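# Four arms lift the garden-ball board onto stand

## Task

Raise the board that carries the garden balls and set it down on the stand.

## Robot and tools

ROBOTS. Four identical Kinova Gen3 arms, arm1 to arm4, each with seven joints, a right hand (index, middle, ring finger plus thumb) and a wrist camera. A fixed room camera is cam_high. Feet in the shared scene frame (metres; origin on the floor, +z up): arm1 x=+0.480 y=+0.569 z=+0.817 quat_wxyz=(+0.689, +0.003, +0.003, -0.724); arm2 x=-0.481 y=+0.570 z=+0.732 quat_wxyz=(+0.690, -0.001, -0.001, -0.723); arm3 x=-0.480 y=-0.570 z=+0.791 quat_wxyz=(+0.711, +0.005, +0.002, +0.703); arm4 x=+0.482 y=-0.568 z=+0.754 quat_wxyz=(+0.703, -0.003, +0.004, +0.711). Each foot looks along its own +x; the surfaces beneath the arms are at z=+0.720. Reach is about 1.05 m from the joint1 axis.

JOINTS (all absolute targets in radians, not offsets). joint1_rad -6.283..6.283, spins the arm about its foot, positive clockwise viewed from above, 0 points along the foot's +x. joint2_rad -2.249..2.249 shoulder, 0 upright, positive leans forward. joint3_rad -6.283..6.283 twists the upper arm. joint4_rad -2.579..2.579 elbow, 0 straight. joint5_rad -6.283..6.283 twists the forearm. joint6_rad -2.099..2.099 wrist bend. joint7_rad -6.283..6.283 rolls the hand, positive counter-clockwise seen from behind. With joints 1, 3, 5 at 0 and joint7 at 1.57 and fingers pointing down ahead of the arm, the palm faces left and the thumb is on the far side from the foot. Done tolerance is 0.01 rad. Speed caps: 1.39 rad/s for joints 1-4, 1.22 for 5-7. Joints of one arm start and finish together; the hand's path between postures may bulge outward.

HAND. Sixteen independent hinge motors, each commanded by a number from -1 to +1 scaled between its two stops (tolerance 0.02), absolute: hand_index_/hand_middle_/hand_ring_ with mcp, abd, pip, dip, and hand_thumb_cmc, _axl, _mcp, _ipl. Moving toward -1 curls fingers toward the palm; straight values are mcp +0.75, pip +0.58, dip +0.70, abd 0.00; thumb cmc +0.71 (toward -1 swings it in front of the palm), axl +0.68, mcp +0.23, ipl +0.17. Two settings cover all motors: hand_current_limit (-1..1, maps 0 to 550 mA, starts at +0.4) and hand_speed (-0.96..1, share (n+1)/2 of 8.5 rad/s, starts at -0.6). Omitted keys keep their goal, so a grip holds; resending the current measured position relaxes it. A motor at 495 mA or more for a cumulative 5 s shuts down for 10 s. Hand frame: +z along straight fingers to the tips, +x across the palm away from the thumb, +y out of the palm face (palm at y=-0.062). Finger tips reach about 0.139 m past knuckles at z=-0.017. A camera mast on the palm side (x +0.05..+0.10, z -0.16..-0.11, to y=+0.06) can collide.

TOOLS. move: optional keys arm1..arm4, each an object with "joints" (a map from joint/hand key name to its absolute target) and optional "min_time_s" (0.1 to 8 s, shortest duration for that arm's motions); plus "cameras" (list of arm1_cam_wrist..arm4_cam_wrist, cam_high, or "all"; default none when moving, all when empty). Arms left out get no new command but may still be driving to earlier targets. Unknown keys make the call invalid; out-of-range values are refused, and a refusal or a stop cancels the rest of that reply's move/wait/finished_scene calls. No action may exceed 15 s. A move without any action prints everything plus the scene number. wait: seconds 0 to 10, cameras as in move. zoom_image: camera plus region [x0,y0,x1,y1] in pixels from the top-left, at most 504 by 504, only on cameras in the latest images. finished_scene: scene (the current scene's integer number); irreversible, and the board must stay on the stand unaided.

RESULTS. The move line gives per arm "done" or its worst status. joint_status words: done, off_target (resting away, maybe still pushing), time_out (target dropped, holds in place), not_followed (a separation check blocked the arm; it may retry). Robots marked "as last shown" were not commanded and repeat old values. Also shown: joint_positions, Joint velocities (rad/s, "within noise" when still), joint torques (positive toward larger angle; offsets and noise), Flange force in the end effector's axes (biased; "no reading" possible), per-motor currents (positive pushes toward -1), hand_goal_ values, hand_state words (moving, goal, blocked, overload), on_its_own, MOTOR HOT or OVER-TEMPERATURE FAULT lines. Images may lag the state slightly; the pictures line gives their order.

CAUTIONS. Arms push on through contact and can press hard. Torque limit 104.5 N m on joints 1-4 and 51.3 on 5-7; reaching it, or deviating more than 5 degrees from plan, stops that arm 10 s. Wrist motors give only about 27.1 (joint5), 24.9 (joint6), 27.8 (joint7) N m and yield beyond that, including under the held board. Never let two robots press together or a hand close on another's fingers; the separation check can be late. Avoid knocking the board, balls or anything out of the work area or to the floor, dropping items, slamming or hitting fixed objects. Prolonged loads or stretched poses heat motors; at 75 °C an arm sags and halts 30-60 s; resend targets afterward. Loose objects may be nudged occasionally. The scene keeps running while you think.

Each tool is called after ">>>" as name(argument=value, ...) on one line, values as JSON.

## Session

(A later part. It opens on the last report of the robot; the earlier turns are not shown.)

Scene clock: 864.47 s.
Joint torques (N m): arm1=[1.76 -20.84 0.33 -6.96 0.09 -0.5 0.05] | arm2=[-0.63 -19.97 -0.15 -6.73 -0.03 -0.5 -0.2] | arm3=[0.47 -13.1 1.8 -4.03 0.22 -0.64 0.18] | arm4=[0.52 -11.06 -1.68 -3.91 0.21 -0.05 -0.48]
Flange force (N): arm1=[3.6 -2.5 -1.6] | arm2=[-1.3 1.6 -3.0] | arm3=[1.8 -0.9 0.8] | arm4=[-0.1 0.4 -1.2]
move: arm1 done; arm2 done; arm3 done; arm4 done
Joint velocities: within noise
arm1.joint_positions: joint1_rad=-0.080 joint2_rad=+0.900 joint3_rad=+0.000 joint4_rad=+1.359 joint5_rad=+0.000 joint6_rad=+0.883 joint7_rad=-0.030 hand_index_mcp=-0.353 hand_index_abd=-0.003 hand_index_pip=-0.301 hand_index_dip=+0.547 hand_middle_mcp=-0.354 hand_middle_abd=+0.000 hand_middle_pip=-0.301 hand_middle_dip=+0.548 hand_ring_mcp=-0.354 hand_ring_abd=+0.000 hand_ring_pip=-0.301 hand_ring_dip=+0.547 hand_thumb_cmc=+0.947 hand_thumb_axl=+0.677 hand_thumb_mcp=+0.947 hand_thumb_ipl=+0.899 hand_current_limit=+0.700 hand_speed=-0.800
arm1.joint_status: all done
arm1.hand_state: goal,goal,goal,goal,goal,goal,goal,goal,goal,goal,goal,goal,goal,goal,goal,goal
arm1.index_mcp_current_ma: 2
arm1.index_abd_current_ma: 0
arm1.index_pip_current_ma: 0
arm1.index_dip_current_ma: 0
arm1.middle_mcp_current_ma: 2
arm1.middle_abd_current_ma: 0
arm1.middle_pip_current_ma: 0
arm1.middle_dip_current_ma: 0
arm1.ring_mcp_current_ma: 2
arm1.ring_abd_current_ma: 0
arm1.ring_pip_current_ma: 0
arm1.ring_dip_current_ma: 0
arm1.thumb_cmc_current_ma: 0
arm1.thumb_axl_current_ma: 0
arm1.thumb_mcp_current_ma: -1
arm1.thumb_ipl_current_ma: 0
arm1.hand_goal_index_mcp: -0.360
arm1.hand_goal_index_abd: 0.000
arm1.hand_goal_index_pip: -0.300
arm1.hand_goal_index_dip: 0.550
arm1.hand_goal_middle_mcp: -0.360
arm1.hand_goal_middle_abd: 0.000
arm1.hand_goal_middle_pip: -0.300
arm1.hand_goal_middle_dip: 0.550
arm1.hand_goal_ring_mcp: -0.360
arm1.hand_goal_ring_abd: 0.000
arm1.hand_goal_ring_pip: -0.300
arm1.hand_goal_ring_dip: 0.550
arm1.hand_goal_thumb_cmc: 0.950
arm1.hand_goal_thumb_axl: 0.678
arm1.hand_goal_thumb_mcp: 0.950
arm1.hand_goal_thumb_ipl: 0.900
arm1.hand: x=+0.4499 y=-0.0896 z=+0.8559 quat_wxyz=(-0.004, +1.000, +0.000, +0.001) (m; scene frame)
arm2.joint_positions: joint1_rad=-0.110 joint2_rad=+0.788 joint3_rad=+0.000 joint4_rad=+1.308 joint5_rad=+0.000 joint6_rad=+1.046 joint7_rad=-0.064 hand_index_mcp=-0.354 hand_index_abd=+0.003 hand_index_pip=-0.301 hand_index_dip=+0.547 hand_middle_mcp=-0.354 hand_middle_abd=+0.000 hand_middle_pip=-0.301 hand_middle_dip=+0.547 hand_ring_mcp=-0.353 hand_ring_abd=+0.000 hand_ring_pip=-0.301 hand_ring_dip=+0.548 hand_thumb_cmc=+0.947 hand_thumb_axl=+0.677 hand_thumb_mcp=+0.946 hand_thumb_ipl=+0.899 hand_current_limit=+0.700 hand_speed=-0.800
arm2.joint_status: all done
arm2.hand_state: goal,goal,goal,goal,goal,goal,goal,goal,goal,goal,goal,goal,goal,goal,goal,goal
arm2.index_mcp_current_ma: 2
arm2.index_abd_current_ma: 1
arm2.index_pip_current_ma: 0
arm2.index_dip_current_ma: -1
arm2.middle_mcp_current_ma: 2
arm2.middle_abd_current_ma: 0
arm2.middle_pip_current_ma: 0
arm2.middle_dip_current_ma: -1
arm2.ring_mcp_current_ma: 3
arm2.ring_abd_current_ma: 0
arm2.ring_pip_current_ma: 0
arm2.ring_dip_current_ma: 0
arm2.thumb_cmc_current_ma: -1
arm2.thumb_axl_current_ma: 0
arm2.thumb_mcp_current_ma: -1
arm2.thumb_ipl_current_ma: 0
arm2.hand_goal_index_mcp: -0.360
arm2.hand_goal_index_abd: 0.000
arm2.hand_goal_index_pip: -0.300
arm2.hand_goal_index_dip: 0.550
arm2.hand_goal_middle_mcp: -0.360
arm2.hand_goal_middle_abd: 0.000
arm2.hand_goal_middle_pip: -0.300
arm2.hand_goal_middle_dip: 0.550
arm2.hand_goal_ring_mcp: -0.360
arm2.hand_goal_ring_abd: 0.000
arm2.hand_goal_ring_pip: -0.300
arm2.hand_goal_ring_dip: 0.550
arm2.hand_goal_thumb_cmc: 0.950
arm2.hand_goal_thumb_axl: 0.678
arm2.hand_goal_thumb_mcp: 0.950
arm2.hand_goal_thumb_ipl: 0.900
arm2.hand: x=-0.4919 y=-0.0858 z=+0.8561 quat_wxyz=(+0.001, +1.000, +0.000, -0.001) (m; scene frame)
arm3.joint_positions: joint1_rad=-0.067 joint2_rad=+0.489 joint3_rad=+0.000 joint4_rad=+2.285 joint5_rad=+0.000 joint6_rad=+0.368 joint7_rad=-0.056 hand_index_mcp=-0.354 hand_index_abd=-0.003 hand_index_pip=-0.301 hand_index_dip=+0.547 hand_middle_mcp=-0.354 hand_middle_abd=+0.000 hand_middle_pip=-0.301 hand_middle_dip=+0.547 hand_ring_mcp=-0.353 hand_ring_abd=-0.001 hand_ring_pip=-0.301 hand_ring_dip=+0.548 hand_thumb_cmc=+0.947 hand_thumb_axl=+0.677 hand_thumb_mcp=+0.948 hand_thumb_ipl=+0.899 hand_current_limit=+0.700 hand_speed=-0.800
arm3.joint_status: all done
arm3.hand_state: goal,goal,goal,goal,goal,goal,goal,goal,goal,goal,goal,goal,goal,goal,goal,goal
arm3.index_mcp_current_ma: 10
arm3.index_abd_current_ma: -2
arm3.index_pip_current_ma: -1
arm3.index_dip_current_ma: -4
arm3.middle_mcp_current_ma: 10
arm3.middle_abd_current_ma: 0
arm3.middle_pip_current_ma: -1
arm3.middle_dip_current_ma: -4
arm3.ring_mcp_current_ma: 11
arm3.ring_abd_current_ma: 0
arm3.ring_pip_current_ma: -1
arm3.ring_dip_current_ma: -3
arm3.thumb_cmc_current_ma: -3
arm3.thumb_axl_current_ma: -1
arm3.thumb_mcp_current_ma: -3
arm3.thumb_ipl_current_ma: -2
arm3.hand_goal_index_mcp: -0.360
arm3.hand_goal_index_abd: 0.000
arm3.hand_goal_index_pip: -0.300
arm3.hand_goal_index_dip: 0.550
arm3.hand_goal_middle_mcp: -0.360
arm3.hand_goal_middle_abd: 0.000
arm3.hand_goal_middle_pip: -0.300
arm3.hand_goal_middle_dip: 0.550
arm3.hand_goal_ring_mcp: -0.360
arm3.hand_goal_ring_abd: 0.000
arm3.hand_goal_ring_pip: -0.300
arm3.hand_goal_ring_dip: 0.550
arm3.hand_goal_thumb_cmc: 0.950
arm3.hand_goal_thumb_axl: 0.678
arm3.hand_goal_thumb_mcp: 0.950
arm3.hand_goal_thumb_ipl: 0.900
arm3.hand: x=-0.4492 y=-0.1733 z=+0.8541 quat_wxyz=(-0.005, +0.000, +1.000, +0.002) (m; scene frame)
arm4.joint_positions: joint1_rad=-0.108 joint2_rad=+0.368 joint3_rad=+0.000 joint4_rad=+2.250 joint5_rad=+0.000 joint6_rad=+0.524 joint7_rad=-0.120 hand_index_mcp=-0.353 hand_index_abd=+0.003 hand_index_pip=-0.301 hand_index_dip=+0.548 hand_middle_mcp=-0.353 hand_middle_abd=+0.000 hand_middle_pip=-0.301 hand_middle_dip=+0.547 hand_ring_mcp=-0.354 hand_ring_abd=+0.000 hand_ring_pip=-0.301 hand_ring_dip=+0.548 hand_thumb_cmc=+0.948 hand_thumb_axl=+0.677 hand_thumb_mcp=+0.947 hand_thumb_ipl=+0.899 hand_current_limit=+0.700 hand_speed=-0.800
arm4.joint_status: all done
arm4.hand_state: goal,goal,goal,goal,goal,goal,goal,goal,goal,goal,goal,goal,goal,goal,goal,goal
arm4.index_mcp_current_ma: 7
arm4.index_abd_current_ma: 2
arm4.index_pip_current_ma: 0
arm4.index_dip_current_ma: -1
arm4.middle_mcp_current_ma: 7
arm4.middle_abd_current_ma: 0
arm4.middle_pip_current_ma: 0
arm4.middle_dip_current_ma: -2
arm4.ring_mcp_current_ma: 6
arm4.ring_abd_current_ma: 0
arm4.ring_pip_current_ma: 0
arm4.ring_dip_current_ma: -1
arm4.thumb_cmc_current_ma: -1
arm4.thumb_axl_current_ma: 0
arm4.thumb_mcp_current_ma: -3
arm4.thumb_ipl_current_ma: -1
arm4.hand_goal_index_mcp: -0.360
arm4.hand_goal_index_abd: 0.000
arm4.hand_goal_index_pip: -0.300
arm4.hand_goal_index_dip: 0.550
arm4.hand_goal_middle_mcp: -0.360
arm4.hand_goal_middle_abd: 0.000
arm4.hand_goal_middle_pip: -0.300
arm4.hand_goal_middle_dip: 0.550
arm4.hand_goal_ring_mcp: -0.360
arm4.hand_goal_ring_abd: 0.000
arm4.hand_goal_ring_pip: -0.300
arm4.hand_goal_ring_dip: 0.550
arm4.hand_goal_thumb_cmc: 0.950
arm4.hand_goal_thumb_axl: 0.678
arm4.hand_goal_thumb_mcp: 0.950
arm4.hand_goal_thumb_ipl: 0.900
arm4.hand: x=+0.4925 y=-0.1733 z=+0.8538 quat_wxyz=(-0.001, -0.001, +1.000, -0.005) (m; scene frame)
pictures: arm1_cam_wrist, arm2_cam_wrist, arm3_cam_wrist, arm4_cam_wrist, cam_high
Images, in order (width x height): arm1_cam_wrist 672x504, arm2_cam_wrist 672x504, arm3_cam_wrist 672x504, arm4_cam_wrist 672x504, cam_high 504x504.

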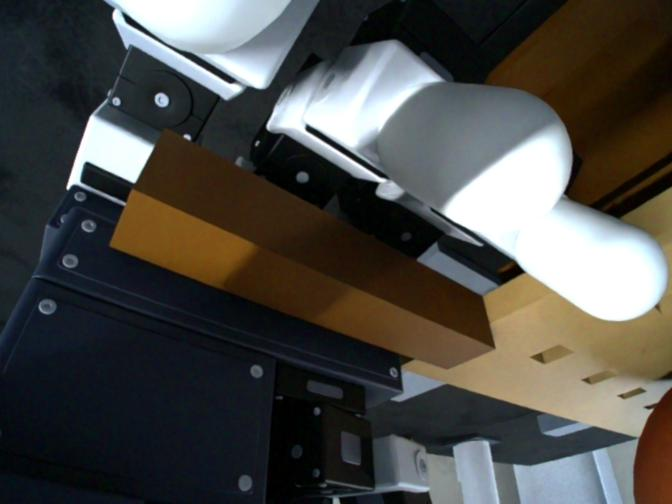

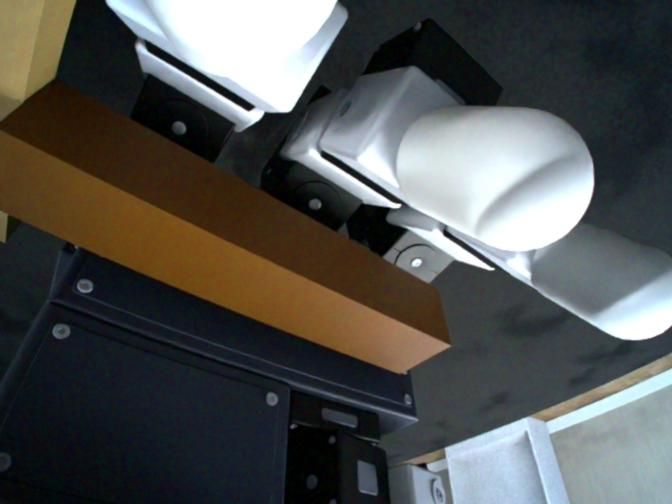

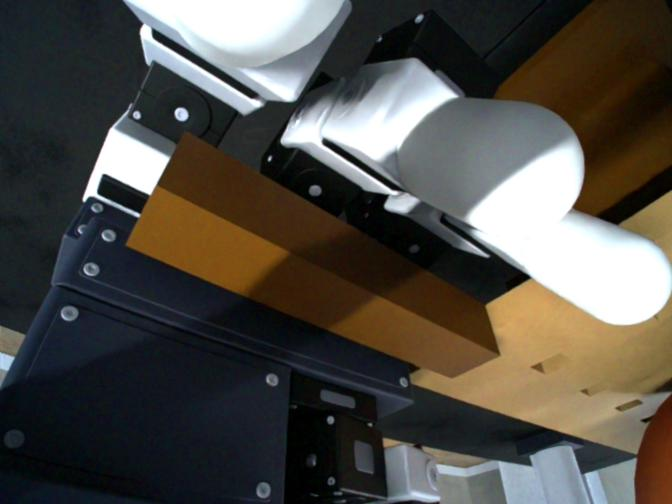

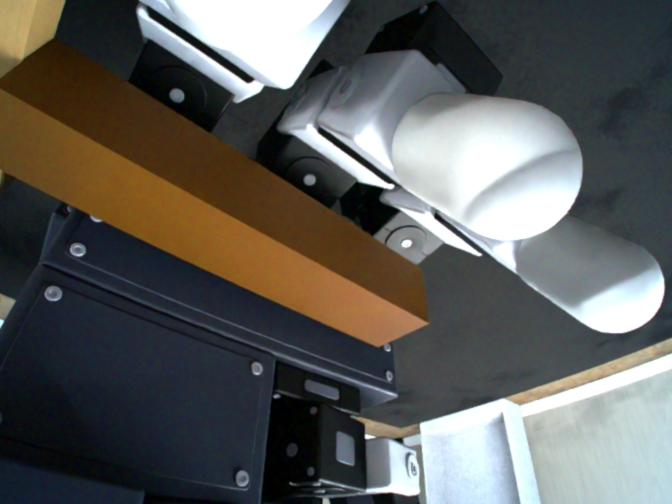

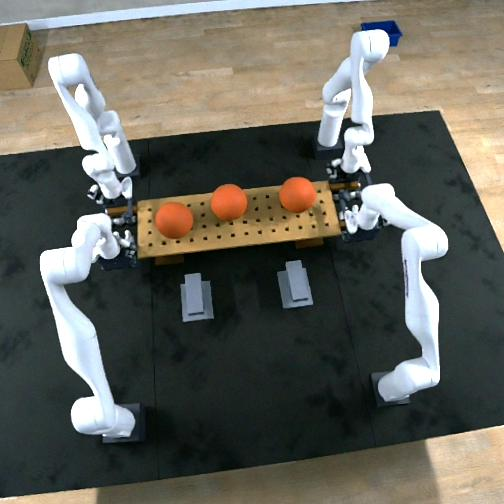

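>>> move(arm1={"joints": {"joint1_rad": -0.1674, "joint2_rad": 0.8974, "joint4_rad": 1.365, "joint6_rad": 0.8792, "joint7_rad": -0.1178}, "min_time_s": 2.5}, arm2={"joints": {"joint1_rad": -0.0227, "joint2_rad": 0.7847, "joint4_rad": 1.3147, "joint6_rad": 1.0422, "joint7_rad": 0.0241}, "min_time_s": 2.5}, arm3={"joints": {"joint1_rad": -0.2279, "joint2_rad": 0.4885, "joint4_rad": 2.2853, "joint6_rad": 0.3678, "joint7_rad": -0.2166}, "min_time_s": 2.5}, arm4={"joints": {"joint1_rad": 0.0537, "joint2_rad": 0.3661, "joint4_rad": 2.2529, "joint6_rad": 0.5226, "joint7_rad": 0.0424}, "min_time_s": 2.5}, cameras=["all"])

Scene clock: 888.80 s.
Joint torques (N m): arm1=[1.75 -20.78 0.29 -6.9 0.1 -0.46 0.05] | arm2=[-0.6 -19.88 -0.08 -6.63 -0.03 -0.46 -0.25] | arm3=[0.59 -13.03 1.94 -3.96 0.31 -0.68 0.18] | arm4=[0.56 -11 -1.74 -3.87 0.23 -0.04 -0.45]
Flange force (N): arm1=[3.4 -2.7 -1.5] | arm2=[-1.4 1.7 -3.0] | arm3=[2.1 -1.0 0.4] | arm4=[0.0 0.5 -1.3]
move: arm1 done; arm2 done; arm3 done; arm4 done
Joint velocities: within noise
arm1.joint_positions: joint1_rad=-0.167 joint2_rad=+0.897 joint3_rad=+0.000 joint4_rad=+1.365 joint5_rad=+0.000 joint6_rad=+0.879 joint7_rad=-0.118 hand_index_mcp=-0.353 hand_index_abd=-0.003 hand_index_pip=-0.301 hand_index_dip=+0.547 hand_middle_mcp=-0.354 hand_middle_abd=+0.000 hand_middle_pip=-0.301 hand_middle_dip=+0.548 hand_ring_mcp=-0.354 hand_ring_abd=+0.000 hand_ring_pip=-0.301 hand_ring_dip=+0.547 hand_thumb_cmc=+0.947 hand_thumb_axl=+0.677 hand_thumb_mcp=+0.947 hand_thumb_ipl=+0.899 hand_current_limit=+0.700 hand_speed=-0.800
arm1.joint_status: all done
arm1.hand_state: goal,goal,goal,goal,goal,goal,goal,goal,goal,goal,goal,goal,goal,goal,goal,goal
arm1.index_mcp_current_ma: 2
arm1.index_abd_current_ma: 0
arm1.index_pip_current_ma: 0
arm1.index_dip_current_ma: 0
arm1.middle_mcp_current_ma: 2
arm1.middle_abd_current_ma: 0
arm1.middle_pip_current_ma: 0
arm1.middle_dip_current_ma: 0
arm1.ring_mcp_current_ma: 2
arm1.ring_abd_current_ma: 0
arm1.ring_pip_current_ma: 0
arm1.ring_dip_current_ma: 0
arm1.thumb_cmc_current_ma: 0
arm1.thumb_axl_current_ma: 0
arm1.thumb_mcp_current_ma: -1
arm1.thumb_ipl_current_ma: 0
arm1.hand_goal_index_mcp: -0.360
arm1.hand_goal_index_abd: 0.000
arm1.hand_goal_index_pip: -0.300
arm1.hand_goal_index_dip: 0.550
arm1.hand_goal_middle_mcp: -0.360
arm1.hand_goal_middle_abd: 0.000
arm1.hand_goal_middle_pip: -0.300
arm1.hand_goal_middle_dip: 0.550
arm1.hand_goal_ring_mcp: -0.360
arm1.hand_goal_ring_abd: 0.000
arm1.hand_goal_ring_pip: -0.300
arm1.hand_goal_ring_dip: 0.550
arm1.hand_goal_thumb_cmc: 0.950
arm1.hand_goal_thumb_axl: 0.678
arm1.hand_goal_thumb_mcp: 0.950
arm1.hand_goal_thumb_ipl: 0.900
arm1.hand: x=+0.4999 y=-0.0867 z=+0.8560 quat_wxyz=(-0.004, +1.000, +0.000, +0.001) (m; scene frame)
arm2.joint_positions: joint1_rad=-0.023 joint2_rad=+0.785 joint3_rad=+0.000 joint4_rad=+1.315 joint5_rad=+0.000 joint6_rad=+1.042 joint7_rad=+0.024 hand_index_mcp=-0.354 hand_index_abd=+0.003 hand_index_pip=-0.301 hand_index_dip=+0.547 hand_middle_mcp=-0.354 hand_middle_abd=+0.000 hand_middle_pip=-0.301 hand_middle_dip=+0.547 hand_ring_mcp=-0.353 hand_ring_abd=+0.000 hand_ring_pip=-0.301 hand_ring_dip=+0.548 hand_thumb_cmc=+0.947 hand_thumb_axl=+0.677 hand_thumb_mcp=+0.946 hand_thumb_ipl=+0.899 hand_current_limit=+0.700 hand_speed=-0.800
arm2.joint_status: all done
arm2.hand_state: goal,goal,goal,goal,goal,goal,goal,goal,goal,goal,goal,goal,goal,goal,goal,goal
arm2.index_mcp_current_ma: 2
arm2.index_abd_current_ma: 1
arm2.index_pip_current_ma: 0
arm2.index_dip_current_ma: -1
arm2.middle_mcp_current_ma: 2
arm2.middle_abd_current_ma: 0
arm2.middle_pip_current_ma: 0
arm2.middle_dip_current_ma: -1
arm2.ring_mcp_current_ma: 3
arm2.ring_abd_current_ma: 0
arm2.ring_pip_current_ma: 0
arm2.ring_dip_current_ma: 0
arm2.thumb_cmc_current_ma: -1
arm2.thumb_axl_current_ma: 0
arm2.thumb_mcp_current_ma: -1
arm2.thumb_ipl_current_ma: 0
arm2.hand_goal_index_mcp: -0.360
arm2.hand_goal_index_abd: 0.000
arm2.hand_goal_index_pip: -0.300
arm2.hand_goal_index_dip: 0.550
arm2.hand_goal_middle_mcp: -0.360
arm2.hand_goal_middle_abd: 0.000
arm2.hand_goal_middle_pip: -0.300
arm2.hand_goal_middle_dip: 0.550
arm2.hand_goal_ring_mcp: -0.360
arm2.hand_goal_ring_abd: 0.000
arm2.hand_goal_ring_pip: -0.300
arm2.hand_goal_ring_dip: 0.550
arm2.hand_goal_thumb_cmc: 0.950
arm2.hand_goal_thumb_axl: 0.678
arm2.hand_goal_thumb_mcp: 0.950
arm2.hand_goal_thumb_ipl: 0.900
arm2.hand: x=-0.5419 y=-0.0830 z=+0.8562 quat_wxyz=(+0.001, +1.000, +0.000, -0.001) (m; scene frame)
arm3.joint_positions: joint1_rad=-0.228 joint2_rad=+0.489 joint3_rad=+0.000 joint4_rad=+2.285 joint5_rad=+0.000 joint6_rad=+0.368 joint7_rad=-0.217 hand_index_mcp=-0.354 hand_index_abd=-0.003 hand_index_pip=-0.301 hand_index_dip=+0.547 hand_middle_mcp=-0.354 hand_middle_abd=+0.000 hand_middle_pip=-0.301 hand_middle_dip=+0.547 hand_ring_mcp=-0.353 hand_ring_abd=-0.001 hand_ring_pip=-0.301 hand_ring_dip=+0.548 hand_thumb_cmc=+0.947 hand_thumb_axl=+0.677 hand_thumb_mcp=+0.948 hand_thumb_ipl=+0.899 hand_current_limit=+0.700 hand_speed=-0.800
arm3.joint_status: all done
arm3.hand_state: goal,goal,goal,goal,goal,goal,goal,goal,goal,goal,goal,goal,goal,goal,goal,goal
arm3.index_mcp_current_ma: 10
arm3.index_abd_current_ma: -2
arm3.index_pip_current_ma: -1
arm3.index_dip_current_ma: -4
arm3.middle_mcp_current_ma: 10
arm3.middle_abd_current_ma: 0
arm3.middle_pip_current_ma: -1
arm3.middle_dip_current_ma: -4
arm3.ring_mcp_current_ma: 11
arm3.ring_abd_current_ma: 0
arm3.ring_pip_current_ma: -1
arm3.ring_dip_current_ma: -3
arm3.thumb_cmc_current_ma: -3
arm3.thumb_axl_current_ma: -1
arm3.thumb_mcp_current_ma: -3
arm3.thumb_ipl_current_ma: -2
arm3.hand_goal_index_mcp: -0.360
arm3.hand_goal_index_abd: 0.000
arm3.hand_goal_index_pip: -0.300
arm3.hand_goal_index_dip: 0.550
arm3.hand_goal_middle_mcp: -0.360
arm3.hand_goal_middle_abd: 0.000
arm3.hand_goal_middle_pip: -0.300
arm3.hand_goal_middle_dip: 0.550
arm3.hand_goal_ring_mcp: -0.360
arm3.hand_goal_ring_abd: 0.000
arm3.hand_goal_ring_pip: -0.300
arm3.hand_goal_ring_dip: 0.550
arm3.hand_goal_thumb_cmc: 0.950
arm3.hand_goal_thumb_axl: 0.678
arm3.hand_goal_thumb_mcp: 0.950
arm3.hand_goal_thumb_ipl: 0.900
arm3.hand: x=-0.4991 y=-0.1764 z=+0.8545 quat_wxyz=(-0.005, +0.000, +1.000, +0.002) (m; scene frame)
arm4.joint_positions: joint1_rad=+0.054 joint2_rad=+0.366 joint3_rad=+0.000 joint4_rad=+2.253 joint5_rad=+0.000 joint6_rad=+0.523 joint7_rad=+0.042 hand_index_mcp=-0.353 hand_index_abd=+0.003 hand_index_pip=-0.301 hand_index_dip=+0.548 hand_middle_mcp=-0.353 hand_middle_abd=+0.000 hand_middle_pip=-0.301 hand_middle_dip=+0.547 hand_ring_mcp=-0.354 hand_ring_abd=+0.000 hand_ring_pip=-0.301 hand_ring_dip=+0.548 hand_thumb_cmc=+0.948 hand_thumb_axl=+0.677 hand_thumb_mcp=+0.947 hand_thumb_ipl=+0.899 hand_current_limit=+0.700 hand_speed=-0.800
arm4.joint_status: all done
arm4.hand_state: goal,goal,goal,goal,goal,goal,goal,goal,goal,goal,goal,goal,goal,goal,goal,goal
arm4.index_mcp_current_ma: 7
arm4.index_abd_current_ma: 2
arm4.index_pip_current_ma: 0
arm4.index_dip_current_ma: -1
arm4.middle_mcp_current_ma: 7
arm4.middle_abd_current_ma: 0
arm4.middle_pip_current_ma: 0
arm4.middle_dip_current_ma: -2
arm4.ring_mcp_current_ma: 6
arm4.ring_abd_current_ma: 0
arm4.ring_pip_current_ma: 0
arm4.ring_dip_current_ma: -1
arm4.thumb_cmc_current_ma: -1
arm4.thumb_axl_current_ma: 0
arm4.thumb_mcp_current_ma: -3
arm4.thumb_ipl_current_ma: -1
arm4.hand_goal_index_mcp: -0.360
arm4.hand_goal_index_abd: 0.000
arm4.hand_goal_index_pip: -0.300
arm4.hand_goal_index_dip: 0.550
arm4.hand_goal_middle_mcp: -0.360
arm4.hand_goal_middle_abd: 0.000
arm4.hand_goal_middle_pip: -0.300
arm4.hand_goal_middle_dip: 0.550
arm4.hand_goal_ring_mcp: -0.360
arm4.hand_goal_ring_abd: 0.000
arm4.hand_goal_ring_pip: -0.300
arm4.hand_goal_ring_dip: 0.550
arm4.hand_goal_thumb_cmc: 0.950
arm4.hand_goal_thumb_axl: 0.678
arm4.hand_goal_thumb_mcp: 0.950
arm4.hand_goal_thumb_ipl: 0.900
arm4.hand: x=+0.5425 y=-0.1762 z=+0.8538 quat_wxyz=(-0.001, -0.001, +1.000, -0.005) (m; scene frame)
pictures: arm1_cam_wrist, arm2_cam_wrist, arm3_cam_wrist, arm4_cam_wrist, cam_high
Images, in order (width x height): arm1_cam_wrist 672x504, arm2_cam_wrist 672x504, arm3_cam_wrist 672x504, arm4_cam_wrist 672x504, cam_high 504x504.

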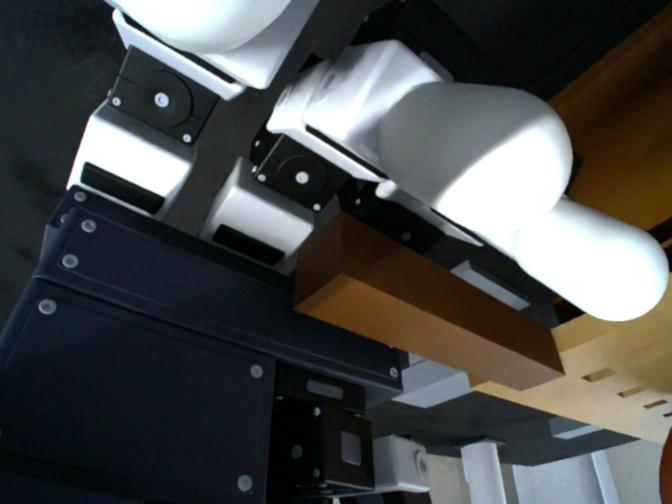

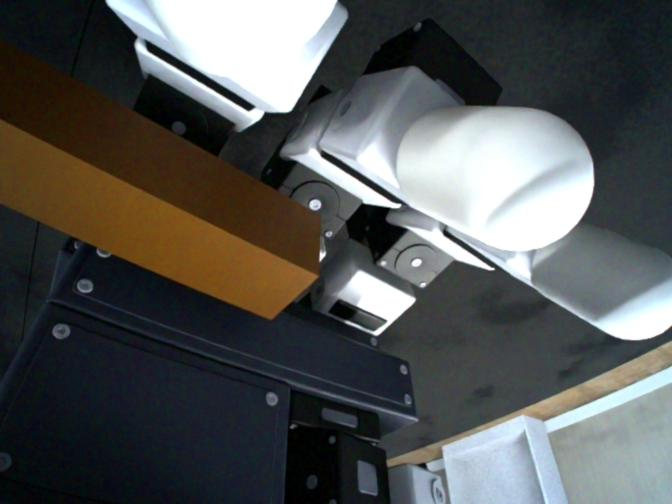

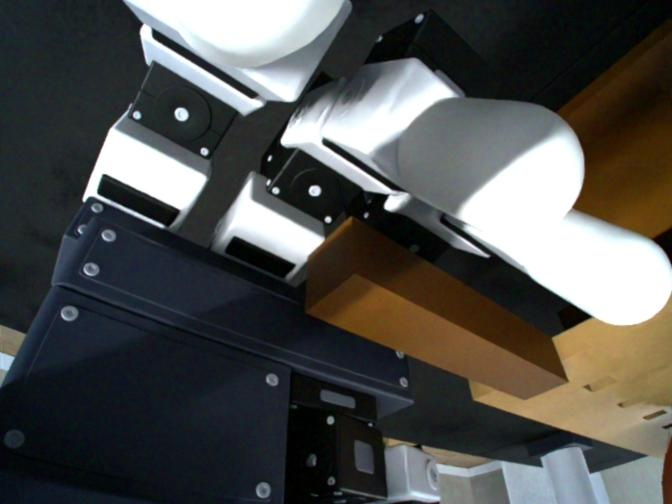

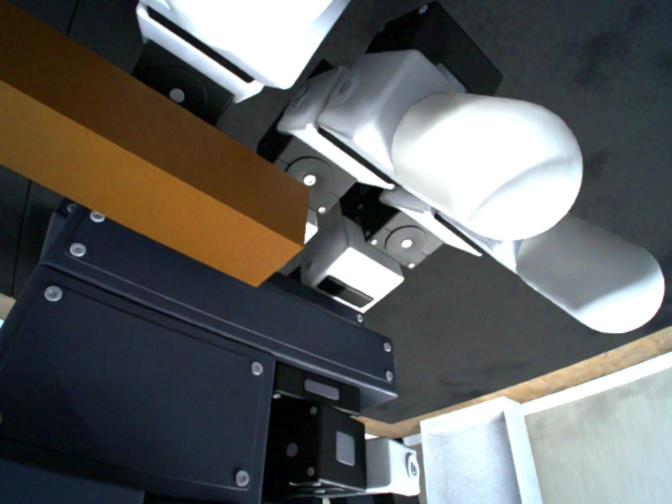

